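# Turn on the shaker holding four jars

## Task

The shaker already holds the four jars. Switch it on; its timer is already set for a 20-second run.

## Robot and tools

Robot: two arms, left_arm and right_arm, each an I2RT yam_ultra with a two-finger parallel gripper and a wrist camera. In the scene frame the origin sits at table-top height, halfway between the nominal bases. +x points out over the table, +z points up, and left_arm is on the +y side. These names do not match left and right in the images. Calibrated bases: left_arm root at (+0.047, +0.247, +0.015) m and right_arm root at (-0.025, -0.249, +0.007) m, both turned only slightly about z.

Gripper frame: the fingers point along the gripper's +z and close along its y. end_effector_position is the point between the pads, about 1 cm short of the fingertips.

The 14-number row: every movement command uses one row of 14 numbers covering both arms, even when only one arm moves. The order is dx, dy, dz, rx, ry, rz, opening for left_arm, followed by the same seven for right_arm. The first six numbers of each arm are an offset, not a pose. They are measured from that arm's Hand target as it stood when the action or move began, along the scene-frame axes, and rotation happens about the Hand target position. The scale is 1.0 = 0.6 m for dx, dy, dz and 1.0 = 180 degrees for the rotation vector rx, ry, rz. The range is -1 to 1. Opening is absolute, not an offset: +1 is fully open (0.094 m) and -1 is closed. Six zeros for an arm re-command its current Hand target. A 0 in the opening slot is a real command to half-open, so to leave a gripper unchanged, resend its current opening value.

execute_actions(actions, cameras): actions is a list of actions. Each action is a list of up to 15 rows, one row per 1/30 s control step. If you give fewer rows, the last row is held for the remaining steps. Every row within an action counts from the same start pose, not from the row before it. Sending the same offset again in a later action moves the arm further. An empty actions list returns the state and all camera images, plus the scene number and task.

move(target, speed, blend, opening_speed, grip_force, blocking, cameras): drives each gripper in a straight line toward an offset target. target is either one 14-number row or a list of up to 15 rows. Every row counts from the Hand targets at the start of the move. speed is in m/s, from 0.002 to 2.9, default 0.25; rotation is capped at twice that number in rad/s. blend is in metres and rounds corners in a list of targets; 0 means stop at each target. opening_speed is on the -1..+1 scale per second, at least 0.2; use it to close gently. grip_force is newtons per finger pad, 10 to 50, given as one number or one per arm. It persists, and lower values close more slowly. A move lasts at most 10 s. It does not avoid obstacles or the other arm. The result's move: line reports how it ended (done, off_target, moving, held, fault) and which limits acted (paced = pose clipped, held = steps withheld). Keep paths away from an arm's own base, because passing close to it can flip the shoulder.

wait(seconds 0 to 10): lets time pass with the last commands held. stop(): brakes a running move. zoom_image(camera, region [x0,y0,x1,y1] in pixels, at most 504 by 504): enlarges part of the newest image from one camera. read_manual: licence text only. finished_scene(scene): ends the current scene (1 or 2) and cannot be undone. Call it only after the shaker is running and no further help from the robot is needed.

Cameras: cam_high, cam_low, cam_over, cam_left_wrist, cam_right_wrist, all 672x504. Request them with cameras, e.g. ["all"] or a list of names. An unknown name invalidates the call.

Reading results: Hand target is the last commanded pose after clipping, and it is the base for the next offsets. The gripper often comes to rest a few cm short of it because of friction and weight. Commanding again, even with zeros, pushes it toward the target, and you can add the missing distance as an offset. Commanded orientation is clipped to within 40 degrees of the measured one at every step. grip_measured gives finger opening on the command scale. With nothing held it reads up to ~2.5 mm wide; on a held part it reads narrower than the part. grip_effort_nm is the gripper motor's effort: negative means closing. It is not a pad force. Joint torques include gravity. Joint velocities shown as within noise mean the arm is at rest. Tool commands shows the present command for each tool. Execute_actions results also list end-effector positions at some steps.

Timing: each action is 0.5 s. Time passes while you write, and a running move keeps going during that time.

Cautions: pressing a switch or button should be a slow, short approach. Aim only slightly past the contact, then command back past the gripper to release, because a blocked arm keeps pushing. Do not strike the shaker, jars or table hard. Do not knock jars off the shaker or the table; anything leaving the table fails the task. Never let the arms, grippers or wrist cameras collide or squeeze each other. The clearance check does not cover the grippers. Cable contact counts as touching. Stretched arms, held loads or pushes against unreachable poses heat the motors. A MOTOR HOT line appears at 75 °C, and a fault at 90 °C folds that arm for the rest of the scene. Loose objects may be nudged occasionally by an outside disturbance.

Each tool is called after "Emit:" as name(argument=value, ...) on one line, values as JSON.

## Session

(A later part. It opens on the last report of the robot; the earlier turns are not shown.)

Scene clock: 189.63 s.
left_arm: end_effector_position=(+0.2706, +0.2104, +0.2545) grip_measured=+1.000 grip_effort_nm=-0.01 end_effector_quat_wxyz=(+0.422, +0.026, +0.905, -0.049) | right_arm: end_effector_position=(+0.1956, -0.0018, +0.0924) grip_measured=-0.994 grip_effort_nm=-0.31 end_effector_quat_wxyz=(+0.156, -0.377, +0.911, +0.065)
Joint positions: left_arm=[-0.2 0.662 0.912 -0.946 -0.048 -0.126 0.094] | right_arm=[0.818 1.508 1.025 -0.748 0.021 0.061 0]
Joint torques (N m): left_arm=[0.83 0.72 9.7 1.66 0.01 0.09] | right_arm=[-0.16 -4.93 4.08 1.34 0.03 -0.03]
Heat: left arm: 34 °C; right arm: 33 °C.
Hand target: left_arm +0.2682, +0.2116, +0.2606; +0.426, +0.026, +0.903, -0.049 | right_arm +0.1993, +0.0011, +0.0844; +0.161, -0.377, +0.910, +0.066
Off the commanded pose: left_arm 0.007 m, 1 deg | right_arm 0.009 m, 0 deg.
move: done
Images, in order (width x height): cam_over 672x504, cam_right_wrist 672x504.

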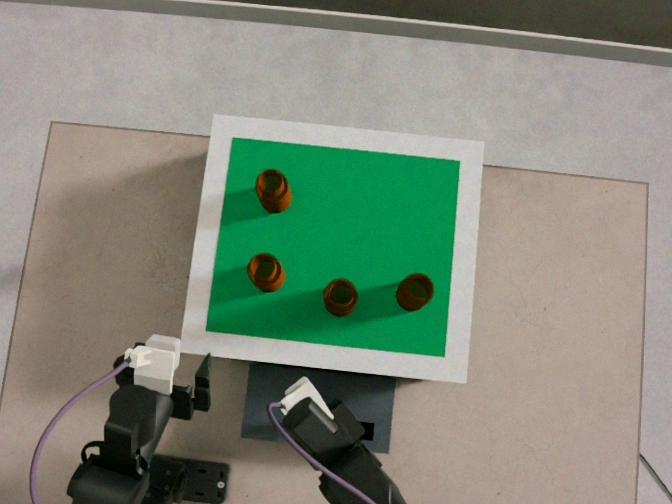

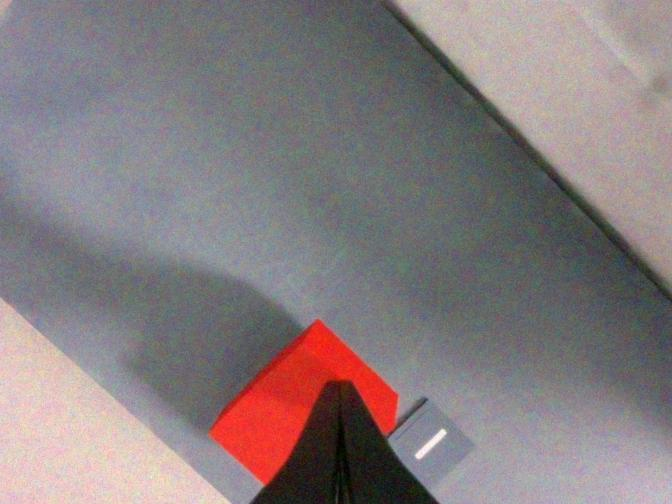

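Emit:
move(target=[0,0,0,0,0,0,1,0.0,0,-0.025,0,0,0,-1], speed=0.04, cameras=["cam_right_wrist","cam_over","cam_high"])

Emit:
zoom_image(camera="cam_right_wrist", region=[180, 300, 500, 504])

Scene clock: 192.53 s.
left_arm: end_effector_position=(+0.2706, +0.2104, +0.2545) grip_measured=+1.000 grip_effort_nm=-0.01 end_effector_quat_wxyz=(+0.422, +0.026, +0.905, -0.049) | right_arm: end_effector_position=(+0.2028, +0.0055, +0.0879) grip_measured=-0.994 grip_effort_nm=-0.32 end_effector_quat_wxyz=(+0.180, -0.375, +0.906, +0.075)
Joint positions: left_arm=[-0.2 0.662 0.912 -0.946 -0.048 -0.126 0.094] | right_arm=[0.817 1.511 0.991 -0.659 0.023 0.061 0]
Joint torques (N m): left_arm=[0.83 0.75 9.68 1.66 0.01 0.09] | right_arm=[-0.16 -3.81 3.21 1.16 0 -0.03]
Heat: left arm: 34 °C; right arm: 33 °C.
Hand target: left_arm +0.2682, +0.2116, +0.2606; +0.426, +0.026, +0.903, -0.049 | right_arm +0.1993, +0.0010, +0.0694; +0.161, -0.377, +0.910, +0.066
Off the commanded pose: left_arm 0.007 m, 1 deg | right_arm 0.019 m, 2 deg.
move: off_target (right_arm)
Images, in order (width x height): cam_high 672x504, cam_over 672x504, cam_right_wrist 672x504.

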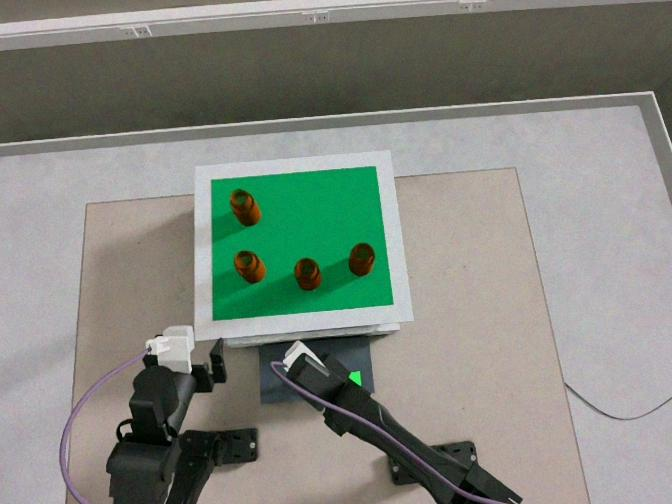

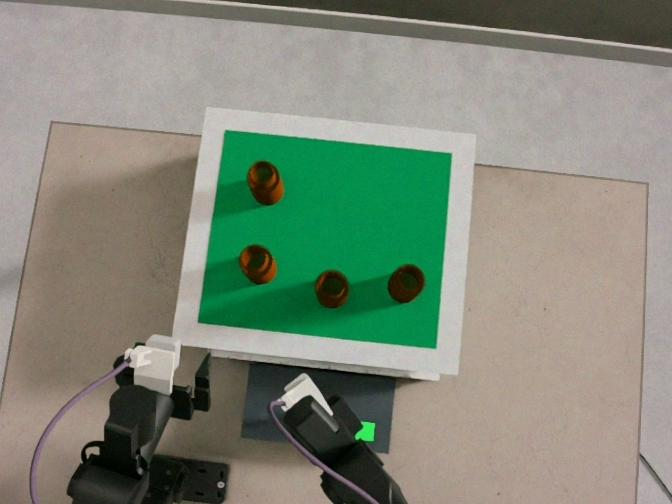

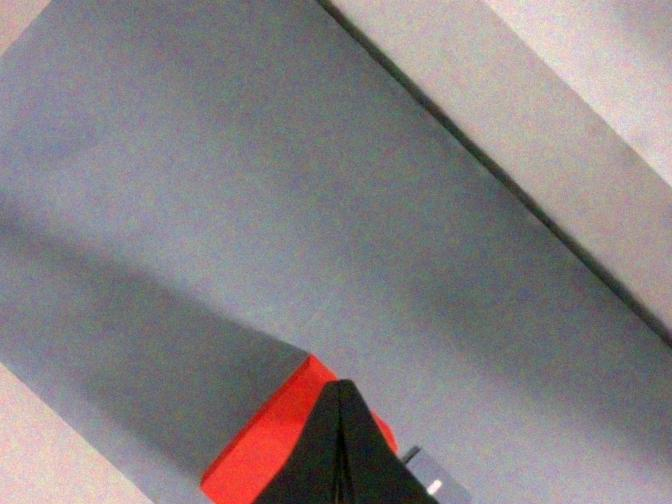

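Scaled by 1.575 from the camera's 672x504 image, which has a finer 960x720 frame.

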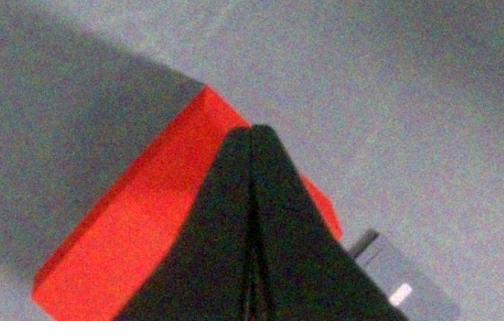

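Emit:
move(target=[0,0,0,0,0,0,1,0.0,0,0.1,0,0,0,-1], speed=0.12)

Emit:
move(target=[0,0,0,0,0,0,1,-0.1,-0.1,0.2,0,0,0,-1], cameras=["cam_over"])

Emit:
wait(seconds=10, cameras=["cam_over"])

Emit:
wait(seconds=10, cameras=["cam_over","cam_low"])

Scene clock: 195.77 s.
left_arm: end_effector_position=(+0.2706, +0.2104, +0.2545) grip_measured=+1.000 grip_effort_nm=-0.01 end_effector_quat_wxyz=(+0.422, +0.026, +0.905, -0.049) | right_arm: end_effector_position=(+0.1945, -0.0039, +0.1136) grip_measured=-0.994 grip_effort_nm=-0.31 end_effector_quat_wxyz=(+0.143, -0.378, +0.913, +0.057)
Joint positions: left_arm=[-0.2 0.662 0.912 -0.946 -0.048 -0.126 0.094] | right_arm=[0.817 1.511 1.124 -0.876 0.023 0.061 0]
Joint torques (N m): left_arm=[0.81 0.75 9.66 1.66 0.02 0.08] | right_arm=[-0.13 -8.08 8.34 0.81 0.01 -0.03]
Heat: left arm: 34 °C; right arm: 33 °C.
Hand target: left_arm +0.2682, +0.2116, +0.2606; +0.426, +0.026, +0.903, -0.049 | right_arm +0.1992, +0.0010, +0.1293; +0.161, -0.377, +0.910, +0.066
Off the commanded pose: left_arm 0.007 m, 1 deg | right_arm 0.017 m, 2 deg.
move: off_target (right_arm)

Scene clock: 197.23 s.
left_arm: end_effector_position=(+0.2706, +0.2104, +0.2545) grip_measured=+1.000 grip_effort_nm=-0.01 end_effector_quat_wxyz=(+0.422, +0.026, +0.905, -0.049) | right_arm: end_effector_position=(+0.1396, -0.0600, +0.2399) grip_measured=-0.994 grip_effort_nm=-0.32 end_effector_quat_wxyz=(+0.150, -0.378, +0.911, +0.063)
Joint positions: left_arm=[-0.2 0.662 0.912 -0.946 -0.048 -0.126 0.094] | right_arm=[0.835 1.261 1.428 -1.412 0.025 0.077 0]
Joint torques (N m): left_arm=[0.83 0.72 9.66 1.67 0.01 0.11] | right_arm=[0.69 -3.96 7.66 0.84 0.1 0.08]
Heat: left arm: 34 °C; right arm: 33 °C.
Hand target: left_arm +0.2682, +0.2116, +0.2606; +0.426, +0.026, +0.903, -0.049 | right_arm +0.1392, -0.0589, +0.2493; +0.160, -0.377, +0.910, +0.066
Off the commanded pose: left_arm 0.007 m, 1 deg | right_arm 0.009 m, 1 deg.
move: done
Images, in order (width x height): cam_over 672x504.

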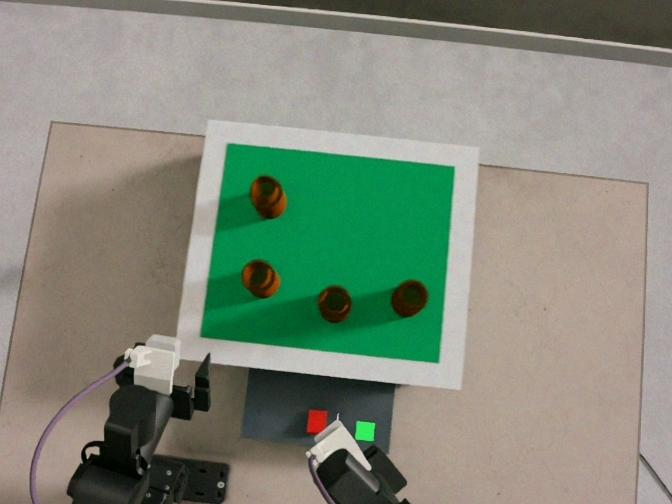

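Scene clock: 207.23 s.
left_arm: end_effector_position=(+0.2706, +0.2104, +0.2545) grip_measured=+1.000 grip_effort_nm=-0.01 end_effector_quat_wxyz=(+0.422, +0.026, +0.905, -0.049) | right_arm: end_effector_position=(+0.1396, -0.0601, +0.2398) grip_measured=-0.994 grip_effort_nm=-0.32 end_effector_quat_wxyz=(+0.150, -0.378, +0.911, +0.063)
Joint positions: left_arm=[-0.2 0.662 0.912 -0.946 -0.048 -0.126 0.094] | right_arm=[0.835 1.261 1.428 -1.413 0.025 0.077 0]
Joint torques (N m): left_arm=[0.81 0.72 9.68 1.67 0.02 0.09] | right_arm=[0.76 -4 7.57 0.83 0.08 0.09]
Heat: left arm: 34 °C; right arm: 33 °C.
Hand target: left_arm +0.2682, +0.2116, +0.2606; +0.426, +0.026, +0.903, -0.049 | right_arm +0.1392, -0.0589, +0.2493; +0.160, -0.377, +0.910, +0.066
Tool commands: left_gripper/opening=+1.0 right_gripper/opening=-1.0
Off the commanded pose: left_arm 0.007 m, 1 deg | right_arm 0.010 m, 1 deg.
wait: 10.00 s; at rest by 0.17 s
Images, in order (width x height): cam_over 672x504.

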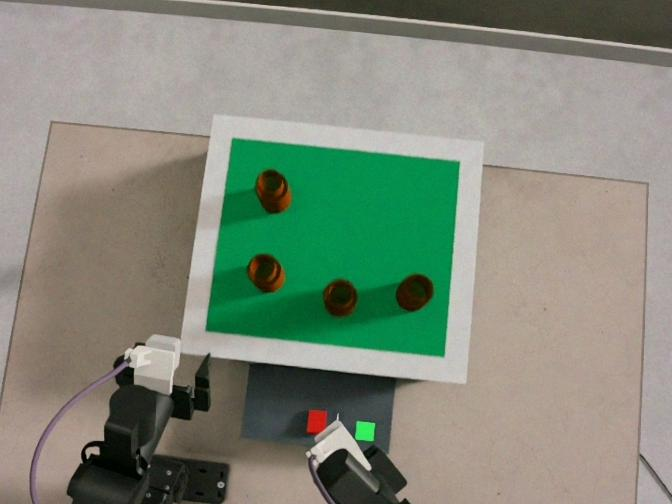

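Scene clock: 217.23 s.
left_arm: end_effector_position=(+0.2706, +0.2104, +0.2545) grip_measured=+1.000 grip_effort_nm=-0.01 end_effector_quat_wxyz=(+0.422, +0.026, +0.905, -0.049) | right_arm: end_effector_position=(+0.1396, -0.0601, +0.2398) grip_measured=-0.994 grip_effort_nm=-0.32 end_effector_quat_wxyz=(+0.150, -0.378, +0.911, +0.063)
Joint positions: left_arm=[-0.2 0.662 0.912 -0.946 -0.048 -0.126 0.094] | right_arm=[0.835 1.261 1.428 -1.413 0.025 0.077 0]
Joint torques (N m): left_arm=[0.76 0.75 9.68 1.64 0.02 0.11] | right_arm=[0.77 -3.96 7.68 0.85 0.09 0.11]
Heat: left arm: 34 °C; right arm: 33 °C.
Hand target: left_arm +0.2682, +0.2116, +0.2606; +0.426, +0.026, +0.903, -0.049 | right_arm +0.1392, -0.0589, +0.2493; +0.160, -0.377, +0.910, +0.066
Tool commands: left_gripper/opening=+1.0 right_gripper/opening=-1.0
Off the commanded pose: left_arm 0.007 m, 1 deg | right_arm 0.010 m, 1 deg.
wait: 10.00 s; at rest by 0.17 s
Images, in order (width x height): cam_low 672x504, cam_over 672x504.

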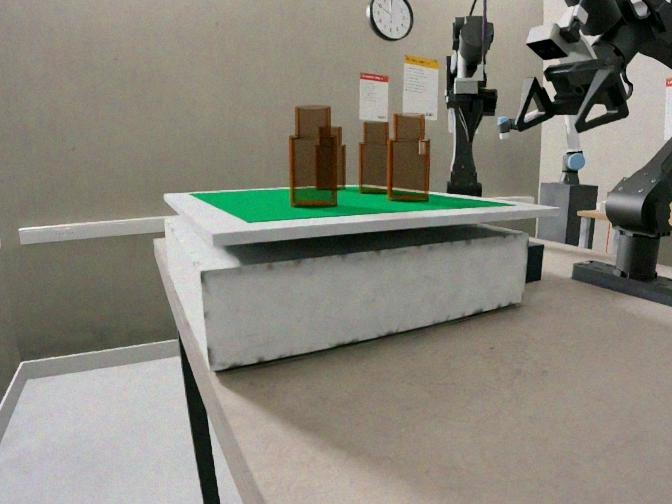

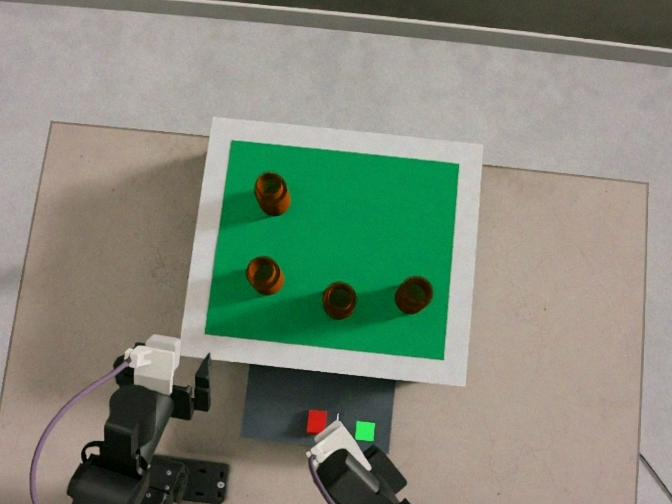

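Emit:
wait(seconds=3, cameras=["cam_over"])

Emit:
wait(seconds=1, cameras=["cam_over"])

Scene clock: 221.43 s.
left_arm: end_effector_position=(+0.2706, +0.2104, +0.2545) grip_measured=+1.000 grip_effort_nm=-0.01 end_effector_quat_wxyz=(+0.422, +0.026, +0.905, -0.049) | right_arm: end_effector_position=(+0.1396, -0.0601, +0.2398) grip_measured=-0.994 grip_effort_nm=-0.32 end_effector_quat_wxyz=(+0.150, -0.378, +0.911, +0.063)
Joint positions: left_arm=[-0.2 0.662 0.912 -0.946 -0.048 -0.126 0.094] | right_arm=[0.835 1.261 1.428 -1.413 0.025 0.077 0]
Joint torques (N m): left_arm=[0.77 0.75 9.68 1.66 0.01 0.1] | right_arm=[0.77 -3.93 7.64 0.83 0.08 0.08]
Heat: left arm: 34 °C; right arm: 33 °C.
Hand target: left_arm +0.2682, +0.2116, +0.2606; +0.426, +0.026, +0.903, -0.049 | right_arm +0.1392, -0.0589, +0.2493; +0.160, -0.377, +0.910, +0.066
Tool commands: left_gripper/opening=+1.0 right_gripper/opening=-1.0
Off the commanded pose: left_arm 0.007 m, 1 deg | right_arm 0.010 m, 1 deg.
wait: 3.00 s; at rest from the start
Images, in order (width x height): cam_over 672x504.

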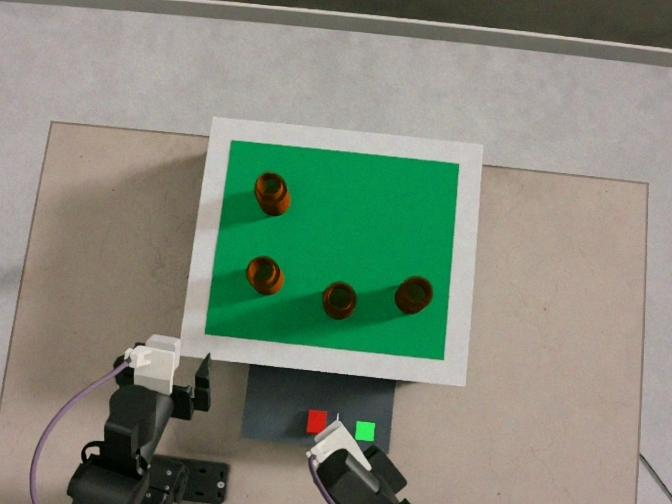

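Scene clock: 222.43 s.
left_arm: end_effector_position=(+0.2706, +0.2104, +0.2545) grip_measured=+1.000 grip_effort_nm=-0.01 end_effector_quat_wxyz=(+0.422, +0.026, +0.905, -0.049) | right_arm: end_effector_position=(+0.1396, -0.0601, +0.2398) grip_measured=-0.994 grip_effort_nm=-0.32 end_effector_quat_wxyz=(+0.150, -0.378, +0.911, +0.063)
Joint positions: left_arm=[-0.2 0.662 0.912 -0.946 -0.048 -0.126 0.094] | right_arm=[0.835 1.261 1.428 -1.413 0.025 0.077 0]
Joint torques (N m): left_arm=[0.81 0.73 9.7 1.66 0.01 0.08] | right_arm=[0.68 -3.92 7.69 0.83 0.11 0.09]
Heat: left arm: 34 °C; right arm: 32 °C.
Hand target: left_arm +0.2682, +0.2116, +0.2606; +0.426, +0.026, +0.903, -0.049 | right_arm +0.1392, -0.0589, +0.2493; +0.160, -0.377, +0.910, +0.066
Tool commands: left_gripper/opening=+1.0 right_gripper/opening=-1.0
Off the commanded pose: left_arm 0.007 m, 1 deg | right_arm 0.010 m, 1 deg.
wait: 1.00 s; at rest by 0.17 s
Images, in order (width x height): cam_over 672x504.

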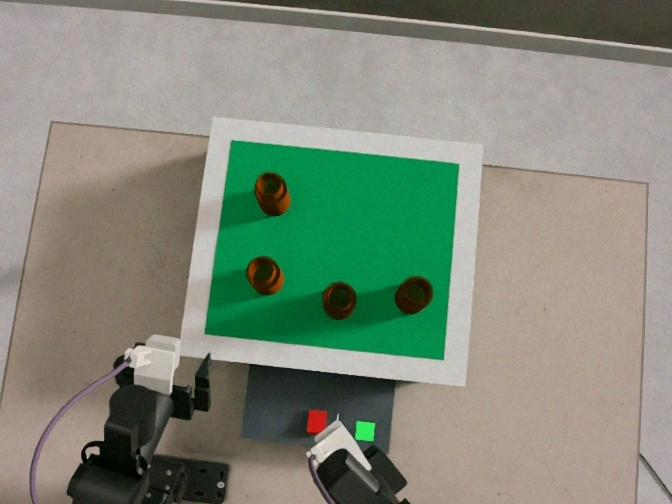

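Emit:
finished_scene(scene=1)

The scene is finished: the task was done.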